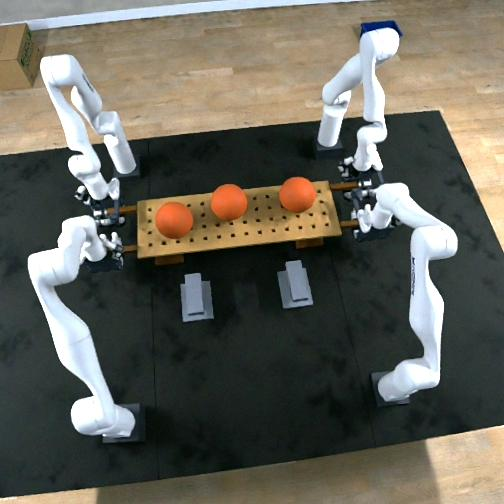

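Clean. Continue retracting.

>>> move(arm1={"joints": {"joint1_rad": -0.2534, "joint2_rad": 0.9086, "joint4_rad": 1.3389, "joint6_rad": 0.8941, "joint7_rad": -0.2038}, "min_time_s": 2}, arm2={"joints": {"joint1_rad": 0.0646, "joint2_rad": 0.7964, "joint4_rad": 1.2898, "joint6_rad": 1.0554, "joint7_rad": 0.1114}, "min_time_s": 2}, arm3={"joints": {"joint1_rad": -0.3796, "joint2_rad": 0.5008, "joint4_rad": 2.252, "joint6_rad": 0.3888, "joint7_rad": -0.3683}, "min_time_s": 2}, arm4={"joints": {"joint1_rad": 0.2127, "joint2_rad": 0.3813, "joint4_rad": 2.2225, "joint6_rad": 0.5378, "joint7_rad": 0.2013}, "min_time_s": 2})

>>> move(arm1={"joints": {"joint1_rad": -0.3368, "joint2_rad": 0.9279, "joint4_rad": 1.2931, "joint6_rad": 0.9206, "joint7_rad": -0.2872}, "min_time_s": 2}, arm2={"joints": {"joint1_rad": 0.15, "joint2_rad": 0.8179, "joint4_rad": 1.2448, "joint6_rad": 1.0789, "joint7_rad": 0.1967}, "min_time_s": 2}, arm3={"joints": {"joint1_rad": -0.517, "joint2_rad": 0.5219, "joint4_rad": 2.1962, "joint6_rad": 0.4235, "joint7_rad": -0.5056}, "min_time_s": 2}, arm4={"joints": {"joint1_rad": 0.3603, "joint2_rad": 0.408, "joint4_rad": 2.1699, "joint6_rad": 0.5637, "joint7_rad": 0.3489}, "min_time_s": 2}, cameras=["all"])

>>> zoom_image(camera="cam_high", region=[110, 160, 370, 290])

Scene clock: 897.47 s.
Joint torques (N m): arm1=[1.72 -20.98 0.33 -7.03 0.13 -0.52 0.03] | arm2=[-0.57 -20.16 -0.18 -6.78 -0.03 -0.51 -0.22] | arm3=[0.6 -13.36 1.92 -4.19 0.27 -0.68 0.21] | arm4=[0.57 -11.44 -1.71 -4.03 0.2 -0.08 -0.46]
Flange force (N): arm1=[3.0 -3.1 -1.6] | arm2=[-1.4 1.4 -2.9] | arm3=[1.9 -1.6 0.3] | arm4=[-0.2 0.5 -1.2]
move: arm1 done; arm2 done; arm3 done; arm4 done
Joint velocities: within noise
arm1.joint_positions: joint1_rad=-0.253 joint2_rad=+0.909 joint3_rad=+0.000 joint4_rad=+1.339 joint5_rad=+0.000 joint6_rad=+0.894 joint7_rad=-0.204 hand_index_mcp=-0.353 hand_index_abd=-0.003 hand_index_pip=-0.301 hand_index_dip=+0.547 hand_middle_mcp=-0.354 hand_middle_abd=+0.000 hand_middle_pip=-0.301 hand_middle_dip=+0.548 hand_ring_mcp=-0.354 hand_ring_abd=+0.000 hand_ring_pip=-0.301 hand_ring_dip=+0.547 hand_thumb_cmc=+0.947 hand_thumb_axl=+0.677 hand_thumb_mcp=+0.947 hand_thumb_ipl=+0.899 hand_current_limit=+0.700 hand_speed=-0.800
arm1.joint_status: all done
arm1.hand_state: goal,goal,goal,goal,goal,goal,goal,goal,goal,goal,goal,goal,goal,goal,goal,goal
arm1.index_mcp_current_ma: 2
arm1.index_abd_current_ma: 0
arm1.index_pip_current_ma: 0
arm1.index_dip_current_ma: 0
arm1.middle_mcp_current_ma: 2
arm1.middle_abd_current_ma: 0
arm1.middle_pip_current_ma: 0
arm1.middle_dip_current_ma: 0
arm1.ring_mcp_current_ma: 2
arm1.ring_abd_current_ma: 0
arm1.ring_pip_current_ma: 0
arm1.ring_dip_current_ma: 0
arm1.thumb_cmc_current_ma: 0
arm1.thumb_axl_current_ma: 0
arm1.thumb_mcp_current_ma: -1
arm1.thumb_ipl_current_ma: 0
arm1.hand_goal_index_mcp: -0.360
arm1.hand_goal_index_abd: 0.000
arm1.hand_goal_index_pip: -0.300
arm1.hand_goal_index_dip: 0.550
arm1.hand_goal_middle_mcp: -0.360
arm1.hand_goal_middle_abd: 0.000
arm1.hand_goal_middle_pip: -0.300
arm1.hand_goal_middle_dip: 0.550
arm1.hand_goal_ring_mcp: -0.360
arm1.hand_goal_ring_abd: 0.000
arm1.hand_goal_ring_pip: -0.300
arm1.hand_goal_ring_dip: 0.550
arm1.hand_goal_thumb_cmc: 0.950
arm1.hand_goal_thumb_axl: 0.678
arm1.hand_goal_thumb_mcp: 0.950
arm1.hand_goal_thumb_ipl: 0.900
arm1.hand: x=+0.5499 y=-0.0866 z=+0.8560 quat_wxyz=(-0.004, +1.000, +0.000, +0.001) (m; scene frame)
arm2.joint_positions: joint1_rad=+0.065 joint2_rad=+0.796 joint3_rad=+0.000 joint4_rad=+1.290 joint5_rad=+0.000 joint6_rad=+1.055 joint7_rad=+0.111 hand_index_mcp=-0.354 hand_index_abd=+0.003 hand_index_pip=-0.301 hand_index_dip=+0.547 hand_middle_mcp=-0.354 hand_middle_abd=+0.000 hand_middle_pip=-0.301 hand_middle_dip=+0.547 hand_ring_mcp=-0.353 hand_ring_abd=+0.000 hand_ring_pip=-0.301 hand_ring_dip=+0.548 hand_thumb_cmc=+0.947 hand_thumb_axl=+0.677 hand_thumb_mcp=+0.946 hand_thumb_ipl=+0.899 hand_current_limit=+0.700 hand_speed=-0.800
arm2.joint_status: all done
arm2.hand_state: goal,goal,goal,goal,goal,goal,goal,goal,goal,goal,goal,goal,goal,goal,goal,goal
arm2.index_mcp_current_ma: 2
arm2.index_abd_current_ma: 1
arm2.index_pip_current_ma: 0
arm2.index_dip_current_ma: -1
arm2.middle_mcp_current_ma: 2
arm2.middle_abd_current_ma: 0
arm2.middle_pip_current_ma: 0
arm2.middle_dip_current_ma: -1
arm2.ring_mcp_current_ma: 3
arm2.ring_abd_current_ma: 0
arm2.ring_pip_current_ma: 0
arm2.ring_dip_current_ma: 0
arm2.thumb_cmc_current_ma: -1
arm2.thumb_axl_current_ma: 0
arm2.thumb_mcp_current_ma: -1
arm2.thumb_ipl_current_ma: 0
arm2.hand_goal_index_mcp: -0.360
arm2.hand_goal_index_abd: 0.000
arm2.hand_goal_index_pip: -0.300
arm2.hand_goal_index_dip: 0.550
arm2.hand_goal_middle_mcp: -0.360
arm2.hand_goal_middle_abd: 0.000
arm2.hand_goal_middle_pip: -0.300
arm2.hand_goal_middle_dip: 0.550
arm2.hand_goal_ring_mcp: -0.360
arm2.hand_goal_ring_abd: 0.000
arm2.hand_goal_ring_pip: -0.300
arm2.hand_goal_ring_dip: 0.550
arm2.hand_goal_thumb_cmc: 0.950
arm2.hand_goal_thumb_axl: 0.678
arm2.hand_goal_thumb_mcp: 0.950
arm2.hand_goal_thumb_ipl: 0.900
arm2.hand: x=-0.5919 y=-0.0830 z=+0.8563 quat_wxyz=(+0.001, +1.000, +0.000, -0.001) (m; scene frame)
arm3.joint_positions: joint1_rad=-0.380 joint2_rad=+0.501 joint3_rad=+0.000 joint4_rad=+2.252 joint5_rad=+0.000 joint6_rad=+0.389 joint7_rad=-0.368 hand_index_mcp=-0.354 hand_index_abd=-0.003 hand_index_pip=-0.301 hand_index_dip=+0.547 hand_middle_mcp=-0.354 hand_middle_abd=+0.000 hand_middle_pip=-0.301 hand_middle_dip=+0.547 hand_ring_mcp=-0.353 hand_ring_abd=-0.001 hand_ring_pip=-0.301 hand_ring_dip=+0.548 hand_thumb_cmc=+0.947 hand_thumb_axl=+0.677 hand_thumb_mcp=+0.948 hand_thumb_ipl=+0.899 hand_current_limit=+0.700 hand_speed=-0.800
arm3.joint_status: all done
arm3.hand_state: goal,goal,goal,goal,goal,goal,goal,goal,goal,goal,goal,goal,goal,goal,goal,goal
arm3.index_mcp_current_ma: 10
arm3.index_abd_current_ma: -2
arm3.index_pip_current_ma: -1
arm3.index_dip_current_ma: -4
arm3.middle_mcp_current_ma: 10
arm3.middle_abd_current_ma: 0
arm3.middle_pip_current_ma: -1
arm3.middle_dip_current_ma: -4
arm3.ring_mcp_current_ma: 11
arm3.ring_abd_current_ma: 0
arm3.ring_pip_current_ma: -1
arm3.ring_dip_current_ma: -3
arm3.thumb_cmc_current_ma: -3
arm3.thumb_axl_current_ma: -1
arm3.thumb_mcp_current_ma: -3
arm3.thumb_ipl_current_ma: -2
arm3.hand_goal_index_mcp: -0.360
arm3.hand_goal_index_abd: 0.000
arm3.hand_goal_index_pip: -0.300
arm3.hand_goal_index_dip: 0.550
arm3.hand_goal_middle_mcp: -0.360
arm3.hand_goal_middle_abd: 0.000
arm3.hand_goal_middle_pip: -0.300
arm3.hand_goal_middle_dip: 0.550
arm3.hand_goal_ring_mcp: -0.360
arm3.hand_goal_ring_abd: 0.000
arm3.hand_goal_ring_pip: -0.300
arm3.hand_goal_ring_dip: 0.550
arm3.hand_goal_thumb_cmc: 0.950
arm3.hand_goal_thumb_axl: 0.678
arm3.hand_goal_thumb_mcp: 0.950
arm3.hand_goal_thumb_ipl: 0.900
arm3.hand: x=-0.5491 y=-0.1764 z=+0.8550 quat_wxyz=(-0.005, +0.000, +1.000, +0.002) (m; scene frame)
arm4.joint_positions: joint1_rad=+0.213 joint2_rad=+0.381 joint3_rad=+0.000 joint4_rad=+2.222 joint5_rad=+0.000 joint6_rad=+0.538 joint7_rad=+0.201 hand_index_mcp=-0.353 hand_index_abd=+0.003 hand_index_pip=-0.301 hand_index_dip=+0.548 hand_middle_mcp=-0.353 hand_middle_abd=+0.000 hand_middle_pip=-0.301 hand_middle_dip=+0.547 hand_ring_mcp=-0.354 hand_ring_abd=+0.000 hand_ring_pip=-0.301 hand_ring_dip=+0.548 hand_thumb_cmc=+0.948 hand_thumb_axl=+0.677 hand_thumb_mcp=+0.947 hand_thumb_ipl=+0.899 hand_current_limit=+0.700 hand_speed=-0.800
arm4.joint_status: all done
arm4.hand_state: goal,goal,goal,goal,goal,goal,goal,goal,goal,goal,goal,goal,goal,goal,goal,goal
arm4.index_mcp_current_ma: 7
arm4.index_abd_current_ma: 2
arm4.index_pip_current_ma: 0
arm4.index_dip_current_ma: -1
arm4.middle_mcp_current_ma: 7
arm4.middle_abd_current_ma: 0
arm4.middle_pip_current_ma: 0
arm4.middle_dip_current_ma: -2
arm4.ring_mcp_current_ma: 6
arm4.ring_abd_current_ma: 0
arm4.ring_pip_current_ma: 0
arm4.ring_dip_current_ma: -1
arm4.thumb_cmc_current_ma: -1
arm4.thumb_axl_current_ma: 0
arm4.thumb_mcp_current_ma: -3
arm4.thumb_ipl_current_ma: -1
arm4.hand_goal_index_mcp: -0.360
arm4.hand_goal_index_abd: 0.000
arm4.hand_goal_index_pip: -0.300
arm4.hand_goal_index_dip: 0.550
arm4.hand_goal_middle_mcp: -0.360
arm4.hand_goal_middle_abd: 0.000
arm4.hand_goal_middle_pip: -0.300
arm4.hand_goal_middle_dip: 0.550
arm4.hand_goal_ring_mcp: -0.360
arm4.hand_goal_ring_abd: 0.000
arm4.hand_goal_ring_pip: -0.300
arm4.hand_goal_ring_dip: 0.550
arm4.hand_goal_thumb_cmc: 0.950
arm4.hand_goal_thumb_axl: 0.678
arm4.hand_goal_thumb_mcp: 0.950
arm4.hand_goal_thumb_ipl: 0.900
arm4.hand: x=+0.5925 y=-0.1761 z=+0.8538 quat_wxyz=(-0.001, -0.001, +1.000, -0.005) (m; scene frame)
pictures: none

Scene clock: 899.77 s.
Joint torques (N m): arm1=[1.76 -21.37 0.38 -7.21 0.11 -0.49 0.06] | arm2=[-0.74 -20.51 -0.18 -6.91 -0.05 -0.46 -0.23] | arm3=[0.7 -14.08 1.97 -4.44 0.29 -0.64 0.23] | arm4=[0.6 -12.08 -1.74 -4.19 0.18 -0.07 -0.48]
Flange force (N): arm1=[2.7 -3.6 -1.4] | arm2=[-1.7 0.9 -2.8] | arm3=[1.9 -1.8 0.7] | arm4=[-0.2 0.6 -1.2]
move: arm1 done; arm2 done; arm3 done; arm4 done
Joint velocities: within noise
arm1.joint_positions: joint1_rad=-0.337 joint2_rad=+0.928 joint3_rad=+0.000 joint4_rad=+1.293 joint5_rad=+0.000 joint6_rad=+0.921 joint7_rad=-0.287 hand_index_mcp=-0.353 hand_index_abd=-0.003 hand_index_pip=-0.301 hand_index_dip=+0.547 hand_middle_mcp=-0.354 hand_middle_abd=+0.000 hand_middle_pip=-0.301 hand_middle_dip=+0.548 hand_ring_mcp=-0.354 hand_ring_abd=+0.000 hand_ring_pip=-0.301 hand_ring_dip=+0.547 hand_thumb_cmc=+0.947 hand_thumb_axl=+0.677 hand_thumb_mcp=+0.947 hand_thumb_ipl=+0.899 hand_current_limit=+0.700 hand_speed=-0.800
arm1.joint_status: all done
arm1.hand_state: goal,goal,goal,goal,goal,goal,goal,goal,goal,goal,goal,goal,goal,goal,goal,goal
arm1.index_mcp_current_ma: 2
arm1.index_abd_current_ma: 0
arm1.index_pip_current_ma: 0
arm1.index_dip_current_ma: 0
arm1.middle_mcp_current_ma: 2
arm1.middle_abd_current_ma: 0
arm1.middle_pip_current_ma: 0
arm1.middle_dip_current_ma: 0
arm1.ring_mcp_current_ma: 2
arm1.ring_abd_current_ma: 0
arm1.ring_pip_current_ma: 0
arm1.ring_dip_current_ma: 0
arm1.thumb_cmc_current_ma: 0
arm1.thumb_axl_current_ma: 0
arm1.thumb_mcp_current_ma: -1
arm1.thumb_ipl_current_ma: 0
arm1.hand_goal_index_mcp: -0.360
arm1.hand_goal_index_abd: 0.000
arm1.hand_goal_index_pip: -0.300
arm1.hand_goal_index_dip: 0.550
arm1.hand_goal_middle_mcp: -0.360
arm1.hand_goal_middle_abd: 0.000
arm1.hand_goal_middle_pip: -0.300
arm1.hand_goal_middle_dip: 0.550
arm1.hand_goal_ring_mcp: -0.360
arm1.hand_goal_ring_abd: 0.000
arm1.hand_goal_ring_pip: -0.300
arm1.hand_goal_ring_dip: 0.550
arm1.hand_goal_thumb_cmc: 0.950
arm1.hand_goal_thumb_axl: 0.678
arm1.hand_goal_thumb_mcp: 0.950
arm1.hand_goal_thumb_ipl: 0.900
arm1.hand: x=+0.5999 y=-0.0866 z=+0.8562 quat_wxyz=(-0.004, +1.000, +0.000, +0.001) (m; scene frame)
arm2.joint_positions: joint1_rad=+0.150 joint2_rad=+0.818 joint3_rad=+0.000 joint4_rad=+1.245 joint5_rad=+0.000 joint6_rad=+1.079 joint7_rad=+0.197 hand_index_mcp=-0.354 hand_index_abd=+0.003 hand_index_pip=-0.301 hand_index_dip=+0.547 hand_middle_mcp=-0.354 hand_middle_abd=+0.000 hand_middle_pip=-0.301 hand_middle_dip=+0.547 hand_ring_mcp=-0.353 hand_ring_abd=+0.000 hand_ring_pip=-0.301 hand_ring_dip=+0.548 hand_thumb_cmc=+0.947 hand_thumb_axl=+0.677 hand_thumb_mcp=+0.946 hand_thumb_ipl=+0.899 hand_current_limit=+0.700 hand_speed=-0.800
arm2.joint_status: all done
arm2.hand_state: goal,goal,goal,goal,goal,goal,goal,goal,goal,goal,goal,goal,goal,goal,goal,goal
arm2.index_mcp_current_ma: 2
arm2.index_abd_current_ma: 1
arm2.index_pip_current_ma: 0
arm2.index_dip_current_ma: -1
arm2.middle_mcp_current_ma: 2
arm2.middle_abd_current_ma: 0
arm2.middle_pip_current_ma: 0
arm2.middle_dip_current_ma: -1
arm2.ring_mcp_current_ma: 3
arm2.ring_abd_current_ma: 0
arm2.ring_pip_current_ma: 0
arm2.ring_dip_current_ma: 0
arm2.thumb_cmc_current_ma: -1
arm2.thumb_axl_current_ma: 0
arm2.thumb_mcp_current_ma: -1
arm2.thumb_ipl_current_ma: 0
arm2.hand_goal_index_mcp: -0.360
arm2.hand_goal_index_abd: 0.000
arm2.hand_goal_index_pip: -0.300
arm2.hand_goal_index_dip: 0.550
arm2.hand_goal_middle_mcp: -0.360
arm2.hand_goal_middle_abd: 0.000
arm2.hand_goal_middle_pip: -0.300
arm2.hand_goal_middle_dip: 0.550
arm2.hand_goal_ring_mcp: -0.360
arm2.hand_goal_ring_abd: 0.000
arm2.hand_goal_ring_pip: -0.300
arm2.hand_goal_ring_dip: 0.550
arm2.hand_goal_thumb_cmc: 0.950
arm2.hand_goal_thumb_axl: 0.678
arm2.hand_goal_thumb_mcp: 0.950
arm2.hand_goal_thumb_ipl: 0.900
arm2.hand: x=-0.6419 y=-0.0830 z=+0.8563 quat_wxyz=(+0.001, +1.000, +0.000, -0.001) (m; scene frame)
arm3.joint_positions: joint1_rad=-0.517 joint2_rad=+0.522 joint3_rad=+0.000 joint4_rad=+2.196 joint5_rad=+0.000 joint6_rad=+0.424 joint7_rad=-0.506 hand_index_mcp=-0.354 hand_index_abd=-0.003 hand_index_pip=-0.301 hand_index_dip=+0.547 hand_middle_mcp=-0.354 hand_middle_abd=+0.000 hand_middle_pip=-0.301 hand_middle_dip=+0.547 hand_ring_mcp=-0.353 hand_ring_abd=-0.001 hand_ring_pip=-0.301 hand_ring_dip=+0.548 hand_thumb_cmc=+0.947 hand_thumb_axl=+0.677 hand_thumb_mcp=+0.948 hand_thumb_ipl=+0.899 hand_current_limit=+0.700 hand_speed=-0.800
arm3.joint_status: all done
arm3.hand_state: goal,goal,goal,goal,goal,goal,goal,goal,goal,goal,goal,goal,goal,goal,goal,goal
arm3.index_mcp_current_ma: 10
arm3.index_abd_current_ma: -2
arm3.index_pip_current_ma: -1
arm3.index_dip_current_ma: -4
arm3.middle_mcp_current_ma: 10
arm3.middle_abd_current_ma: 0
arm3.middle_pip_current_ma: -1
arm3.middle_dip_current_ma: -4
arm3.ring_mcp_current_ma: 11
arm3.ring_abd_current_ma: 0
arm3.ring_pip_current_ma: -1
arm3.ring_dip_current_ma: -3
arm3.thumb_cmc_current_ma: -3
arm3.thumb_axl_current_ma: -1
arm3.thumb_mcp_current_ma: -3
arm3.thumb_ipl_current_ma: -2
arm3.hand_goal_index_mcp: -0.360
arm3.hand_goal_index_abd: 0.000
arm3.hand_goal_index_pip: -0.300
arm3.hand_goal_index_dip: 0.550
arm3.hand_goal_middle_mcp: -0.360
arm3.hand_goal_middle_abd: 0.000
arm3.hand_goal_middle_pip: -0.300
arm3.hand_goal_middle_dip: 0.550
arm3.hand_goal_ring_mcp: -0.360
arm3.hand_goal_ring_abd: 0.000
arm3.hand_goal_ring_pip: -0.300
arm3.hand_goal_ring_dip: 0.550
arm3.hand_goal_thumb_cmc: 0.950
arm3.hand_goal_thumb_axl: 0.678
arm3.hand_goal_thumb_mcp: 0.950
arm3.hand_goal_thumb_ipl: 0.900
arm3.hand: x=-0.5991 y=-0.1764 z=+0.8554 quat_wxyz=(-0.005, +0.000, +1.000, +0.002) (m; scene frame)
arm4.joint_positions: joint1_rad=+0.360 joint2_rad=+0.408 joint3_rad=+0.000 joint4_rad=+2.170 joint5_rad=+0.000 joint6_rad=+0.564 joint7_rad=+0.349 hand_index_mcp=-0.353 hand_index_abd=+0.003 hand_index_pip=-0.301 hand_index_dip=+0.548 hand_middle_mcp=-0.353 hand_middle_abd=+0.000 hand_middle_pip=-0.301 hand_middle_dip=+0.547 hand_ring_mcp=-0.354 hand_ring_abd=+0.000 hand_ring_pip=-0.301 hand_ring_dip=+0.548 hand_thumb_cmc=+0.948 hand_thumb_axl=+0.677 hand_thumb_mcp=+0.947 hand_thumb_ipl=+0.899 hand_current_limit=+0.700 hand_speed=-0.800
arm4.joint_status: all done
arm4.hand_state: goal,goal,goal,goal,goal,goal,goal,goal,goal,goal,goal,goal,goal,goal,goal,goal
arm4.index_mcp_current_ma: 7
arm4.index_abd_current_ma: 2
arm4.index_pip_current_ma: 0
arm4.index_dip_current_ma: -1
arm4.middle_mcp_current_ma: 7
arm4.middle_abd_current_ma: 0
arm4.middle_pip_current_ma: 0
arm4.middle_dip_current_ma: -2
arm4.ring_mcp_current_ma: 6
arm4.ring_abd_current_ma: 0
arm4.ring_pip_current_ma: 0
arm4.ring_dip_current_ma: -1
arm4.thumb_cmc_current_ma: -1
arm4.thumb_axl_current_ma: 0
arm4.thumb_mcp_current_ma: -3
arm4.thumb_ipl_current_ma: -1
arm4.hand_goal_index_mcp: -0.360
arm4.hand_goal_index_abd: 0.000
arm4.hand_goal_index_pip: -0.300
arm4.hand_goal_index_dip: 0.550
arm4.hand_goal_middle_mcp: -0.360
arm4.hand_goal_middle_abd: 0.000
arm4.hand_goal_middle_pip: -0.300
arm4.hand_goal_middle_dip: 0.550
arm4.hand_goal_ring_mcp: -0.360
arm4.hand_goal_ring_abd: 0.000
arm4.hand_goal_ring_pip: -0.300
arm4.hand_goal_ring_dip: 0.550
arm4.hand_goal_thumb_cmc: 0.950
arm4.hand_goal_thumb_axl: 0.678
arm4.hand_goal_thumb_mcp: 0.950
arm4.hand_goal_thumb_ipl: 0.900
arm4.hand: x=+0.6425 y=-0.1761 z=+0.8536 quat_wxyz=(-0.001, +0.000, +1.000, -0.005) (m; scene frame)
pictures: arm1_cam_wrist, arm2_cam_wrist, arm3_cam_wrist, arm4_cam_wrist, cam_high
Images, in order (width x height): arm1_cam_wrist 672x504, arm2_cam_wrist 672x504, arm3_cam_wrist 672x504, arm4_cam_wrist 672x504, cam_high 504x504.

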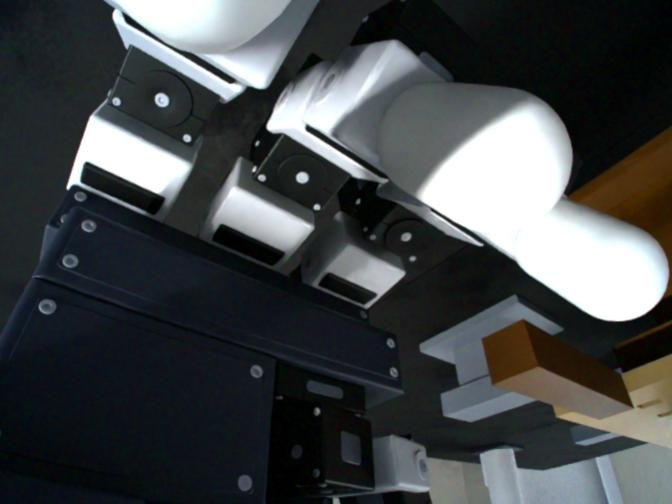

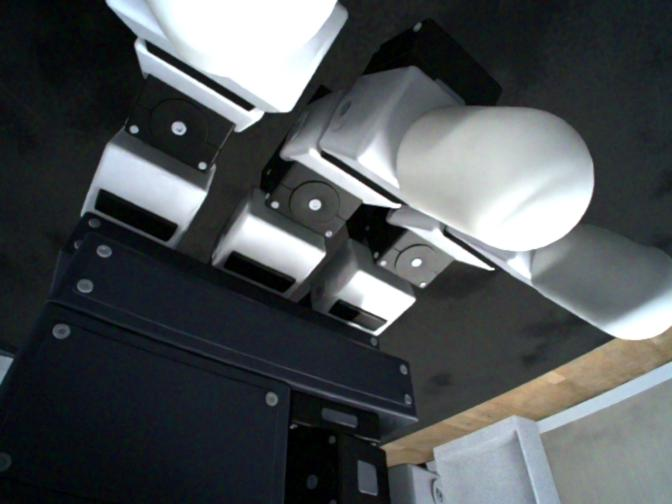

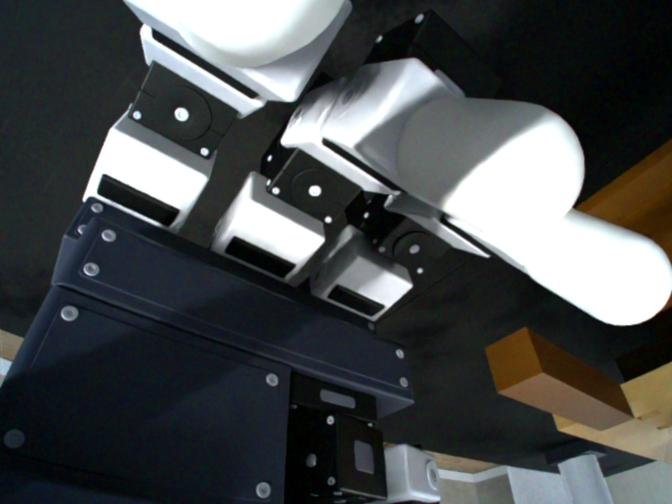

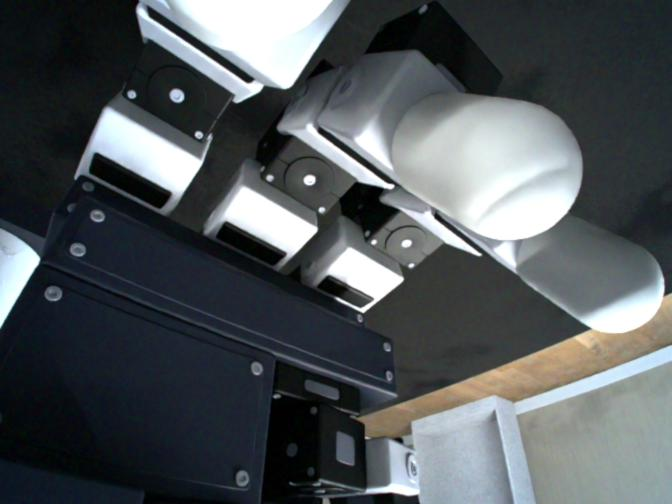

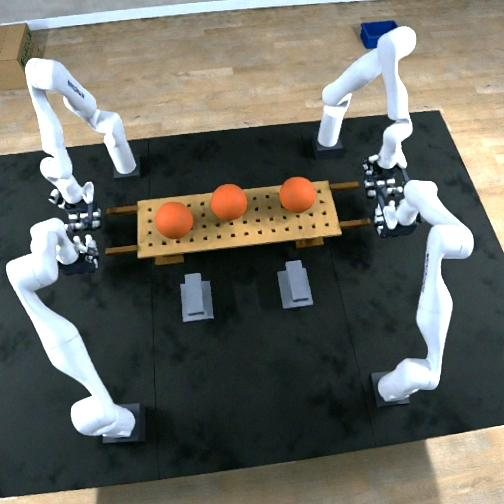

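Scaled by 1.938 from the camera's 504x504 image, which has a finer 720x720 frame.

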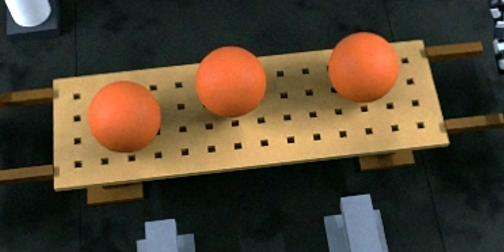

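>>> move(cameras=["cam_high"])

Scene clock: 910.60 s.
Joint torques (N m): arm1=[1.69 -21.37 0.32 -7.2 0.09 -0.5 0.08] | arm2=[-0.6 -20.44 -0.11 -6.76 -0.08 -0.46 -0.25] | arm3=[0.58 -14.07 2.01 -4.34 0.29 -0.63 0.21] | arm4=[0.56 -12.08 -1.71 -4.15 0.2 -0.07 -0.44]
Flange force (N): arm1=[2.7 -3.5 -1.5] | arm2=[-1.7 1.5 -3.0] | arm3=[1.6 -1.4 0.6] | arm4=[-0.3 0.7 -1.2]
Joint velocities: within noise
arm1.joint_positions: joint1_rad=-0.337 joint2_rad=+0.928 joint3_rad=+0.000 joint4_rad=+1.293 joint5_rad=+0.000 joint6_rad=+0.921 joint7_rad=-0.287 hand_index_mcp=-0.353 hand_index_abd=-0.003 hand_index_pip=-0.301 hand_index_dip=+0.547 hand_middle_mcp=-0.354 hand_middle_abd=+0.000 hand_middle_pip=-0.301 hand_middle_dip=+0.548 hand_ring_mcp=-0.354 hand_ring_abd=+0.000 hand_ring_pip=-0.301 hand_ring_dip=+0.547 hand_thumb_cmc=+0.947 hand_thumb_axl=+0.677 hand_thumb_mcp=+0.947 hand_thumb_ipl=+0.899 hand_current_limit=+0.700 hand_speed=-0.800
arm1.joint_status: all done
arm1.hand_state: goal,goal,goal,goal,goal,goal,goal,goal,goal,goal,goal,goal,goal,goal,goal,goal
arm1.index_mcp_current_ma: 2
arm1.index_abd_current_ma: 0
arm1.index_pip_current_ma: 0
arm1.index_dip_current_ma: 0
arm1.middle_mcp_current_ma: 2
arm1.middle_abd_current_ma: 0
arm1.middle_pip_current_ma: 0
arm1.middle_dip_current_ma: 0
arm1.ring_mcp_current_ma: 2
arm1.ring_abd_current_ma: 0
arm1.ring_pip_current_ma: 0
arm1.ring_dip_current_ma: 0
arm1.thumb_cmc_current_ma: 0
arm1.thumb_axl_current_ma: 0
arm1.thumb_mcp_current_ma: -1
arm1.thumb_ipl_current_ma: 0
arm1.hand_goal_index_mcp: -0.360
arm1.hand_goal_index_abd: 0.000
arm1.hand_goal_index_pip: -0.300
arm1.hand_goal_index_dip: 0.550
arm1.hand_goal_middle_mcp: -0.360
arm1.hand_goal_middle_abd: 0.000
arm1.hand_goal_middle_pip: -0.300
arm1.hand_goal_middle_dip: 0.550
arm1.hand_goal_ring_mcp: -0.360
arm1.hand_goal_ring_abd: 0.000
arm1.hand_goal_ring_pip: -0.300
arm1.hand_goal_ring_dip: 0.550
arm1.hand_goal_thumb_cmc: 0.950
arm1.hand_goal_thumb_axl: 0.678
arm1.hand_goal_thumb_mcp: 0.950
arm1.hand_goal_thumb_ipl: 0.900
arm1.hand: x=+0.5999 y=-0.0866 z=+0.8562 quat_wxyz=(-0.004, +1.000, +0.000, +0.001) (m; scene frame)
arm2.joint_positions: joint1_rad=+0.150 joint2_rad=+0.818 joint3_rad=+0.000 joint4_rad=+1.245 joint5_rad=+0.000 joint6_rad=+1.079 joint7_rad=+0.197 hand_index_mcp=-0.354 hand_index_abd=+0.003 hand_index_pip=-0.301 hand_index_dip=+0.547 hand_middle_mcp=-0.354 hand_middle_abd=+0.000 hand_middle_pip=-0.301 hand_middle_dip=+0.547 hand_ring_mcp=-0.353 hand_ring_abd=+0.000 hand_ring_pip=-0.301 hand_ring_dip=+0.548 hand_thumb_cmc=+0.947 hand_thumb_axl=+0.677 hand_thumb_mcp=+0.946 hand_thumb_ipl=+0.899 hand_current_limit=+0.700 hand_speed=-0.800
arm2.joint_status: all done
arm2.hand_state: goal,goal,goal,goal,goal,goal,goal,goal,goal,goal,goal,goal,goal,goal,goal,goal
arm2.index_mcp_current_ma: 2
arm2.index_abd_current_ma: 1
arm2.index_pip_current_ma: 0
arm2.index_dip_current_ma: -1
arm2.middle_mcp_current_ma: 2
arm2.middle_abd_current_ma: 0
arm2.middle_pip_current_ma: 0
arm2.middle_dip_current_ma: -1
arm2.ring_mcp_current_ma: 3
arm2.ring_abd_current_ma: 0
arm2.ring_pip_current_ma: 0
arm2.ring_dip_current_ma: 0
arm2.thumb_cmc_current_ma: -1
arm2.thumb_axl_current_ma: 0
arm2.thumb_mcp_current_ma: -1
arm2.thumb_ipl_current_ma: 0
arm2.hand_goal_index_mcp: -0.360
arm2.hand_goal_index_abd: 0.000
arm2.hand_goal_index_pip: -0.300
arm2.hand_goal_index_dip: 0.550
arm2.hand_goal_middle_mcp: -0.360
arm2.hand_goal_middle_abd: 0.000
arm2.hand_goal_middle_pip: -0.300
arm2.hand_goal_middle_dip: 0.550
arm2.hand_goal_ring_mcp: -0.360
arm2.hand_goal_ring_abd: 0.000
arm2.hand_goal_ring_pip: -0.300
arm2.hand_goal_ring_dip: 0.550
arm2.hand_goal_thumb_cmc: 0.950
arm2.hand_goal_thumb_axl: 0.678
arm2.hand_goal_thumb_mcp: 0.950
arm2.hand_goal_thumb_ipl: 0.900
arm2.hand: x=-0.6419 y=-0.0830 z=+0.8563 quat_wxyz=(+0.001, +1.000, +0.000, -0.001) (m; scene frame)
arm3.joint_positions: joint1_rad=-0.517 joint2_rad=+0.522 joint3_rad=+0.000 joint4_rad=+2.196 joint5_rad=+0.000 joint6_rad=+0.424 joint7_rad=-0.506 hand_index_mcp=-0.354 hand_index_abd=-0.003 hand_index_pip=-0.301 hand_index_dip=+0.547 hand_middle_mcp=-0.354 hand_middle_abd=+0.000 hand_middle_pip=-0.301 hand_middle_dip=+0.547 hand_ring_mcp=-0.353 hand_ring_abd=-0.001 hand_ring_pip=-0.301 hand_ring_dip=+0.548 hand_thumb_cmc=+0.947 hand_thumb_axl=+0.677 hand_thumb_mcp=+0.948 hand_thumb_ipl=+0.899 hand_current_limit=+0.700 hand_speed=-0.800
arm3.joint_status: all done
arm3.hand_state: goal,goal,goal,goal,goal,goal,goal,goal,goal,goal,goal,goal,goal,goal,goal,goal
arm3.index_mcp_current_ma: 10
arm3.index_abd_current_ma: -2
arm3.index_pip_current_ma: -1
arm3.index_dip_current_ma: -4
arm3.middle_mcp_current_ma: 10
arm3.middle_abd_current_ma: 0
arm3.middle_pip_current_ma: -1
arm3.middle_dip_current_ma: -4
arm3.ring_mcp_current_ma: 11
arm3.ring_abd_current_ma: 0
arm3.ring_pip_current_ma: -1
arm3.ring_dip_current_ma: -3
arm3.thumb_cmc_current_ma: -3
arm3.thumb_axl_current_ma: -1
arm3.thumb_mcp_current_ma: -3
arm3.thumb_ipl_current_ma: -2
arm3.hand_goal_index_mcp: -0.360
arm3.hand_goal_index_abd: 0.000
arm3.hand_goal_index_pip: -0.300
arm3.hand_goal_index_dip: 0.550
arm3.hand_goal_middle_mcp: -0.360
arm3.hand_goal_middle_abd: 0.000
arm3.hand_goal_middle_pip: -0.300
arm3.hand_goal_middle_dip: 0.550
arm3.hand_goal_ring_mcp: -0.360
arm3.hand_goal_ring_abd: 0.000
arm3.hand_goal_ring_pip: -0.300
arm3.hand_goal_ring_dip: 0.550
arm3.hand_goal_thumb_cmc: 0.950
arm3.hand_goal_thumb_axl: 0.678
arm3.hand_goal_thumb_mcp: 0.950
arm3.hand_goal_thumb_ipl: 0.900
arm3.hand: x=-0.5991 y=-0.1764 z=+0.8554 quat_wxyz=(-0.005, +0.000, +1.000, +0.002) (m; scene frame)
arm4.joint_positions: joint1_rad=+0.360 joint2_rad=+0.408 joint3_rad=+0.000 joint4_rad=+2.170 joint5_rad=+0.000 joint6_rad=+0.564 joint7_rad=+0.349 hand_index_mcp=-0.353 hand_index_abd=+0.003 hand_index_pip=-0.301 hand_index_dip=+0.548 hand_middle_mcp=-0.353 hand_middle_abd=+0.000 hand_middle_pip=-0.301 hand_middle_dip=+0.547 hand_ring_mcp=-0.354 hand_ring_abd=+0.000 hand_ring_pip=-0.301 hand_ring_dip=+0.548 hand_thumb_cmc=+0.948 hand_thumb_axl=+0.677 hand_thumb_mcp=+0.947 hand_thumb_ipl=+0.899 hand_current_limit=+0.700 hand_speed=-0.800
arm4.joint_status: all done
arm4.hand_state: goal,goal,goal,goal,goal,goal,goal,goal,goal,goal,goal,goal,goal,goal,goal,goal
arm4.index_mcp_current_ma: 7
arm4.index_abd_current_ma: 2
arm4.index_pip_current_ma: 0
arm4.index_dip_current_ma: -1
arm4.middle_mcp_current_ma: 7
arm4.middle_abd_current_ma: 0
arm4.middle_pip_current_ma: 0
arm4.middle_dip_current_ma: -2
arm4.ring_mcp_current_ma: 6
arm4.ring_abd_current_ma: 0
arm4.ring_pip_current_ma: 0
arm4.ring_dip_current_ma: -1
arm4.thumb_cmc_current_ma: -1
arm4.thumb_axl_current_ma: 0
arm4.thumb_mcp_current_ma: -3
arm4.thumb_ipl_current_ma: -1
arm4.hand_goal_index_mcp: -0.360
arm4.hand_goal_index_abd: 0.000
arm4.hand_goal_index_pip: -0.300
arm4.hand_goal_index_dip: 0.550
arm4.hand_goal_middle_mcp: -0.360
arm4.hand_goal_middle_abd: 0.000
arm4.hand_goal_middle_pip: -0.300
arm4.hand_goal_middle_dip: 0.550
arm4.hand_goal_ring_mcp: -0.360
arm4.hand_goal_ring_abd: 0.000
arm4.hand_goal_ring_pip: -0.300
arm4.hand_goal_ring_dip: 0.550
arm4.hand_goal_thumb_cmc: 0.950
arm4.hand_goal_thumb_axl: 0.678
arm4.hand_goal_thumb_mcp: 0.950
arm4.hand_goal_thumb_ipl: 0.900
arm4.hand: x=+0.6425 y=-0.1761 z=+0.8536 quat_wxyz=(-0.001, +0.000, +1.000, -0.005) (m; scene frame)
pictures: cam_high
Images, in order (width x height): cam_high 504x504.

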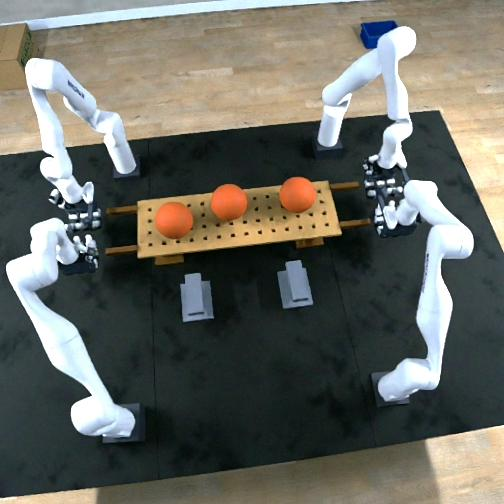

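>>> finished_scene(scene=1)

The scene is finished: the task was done.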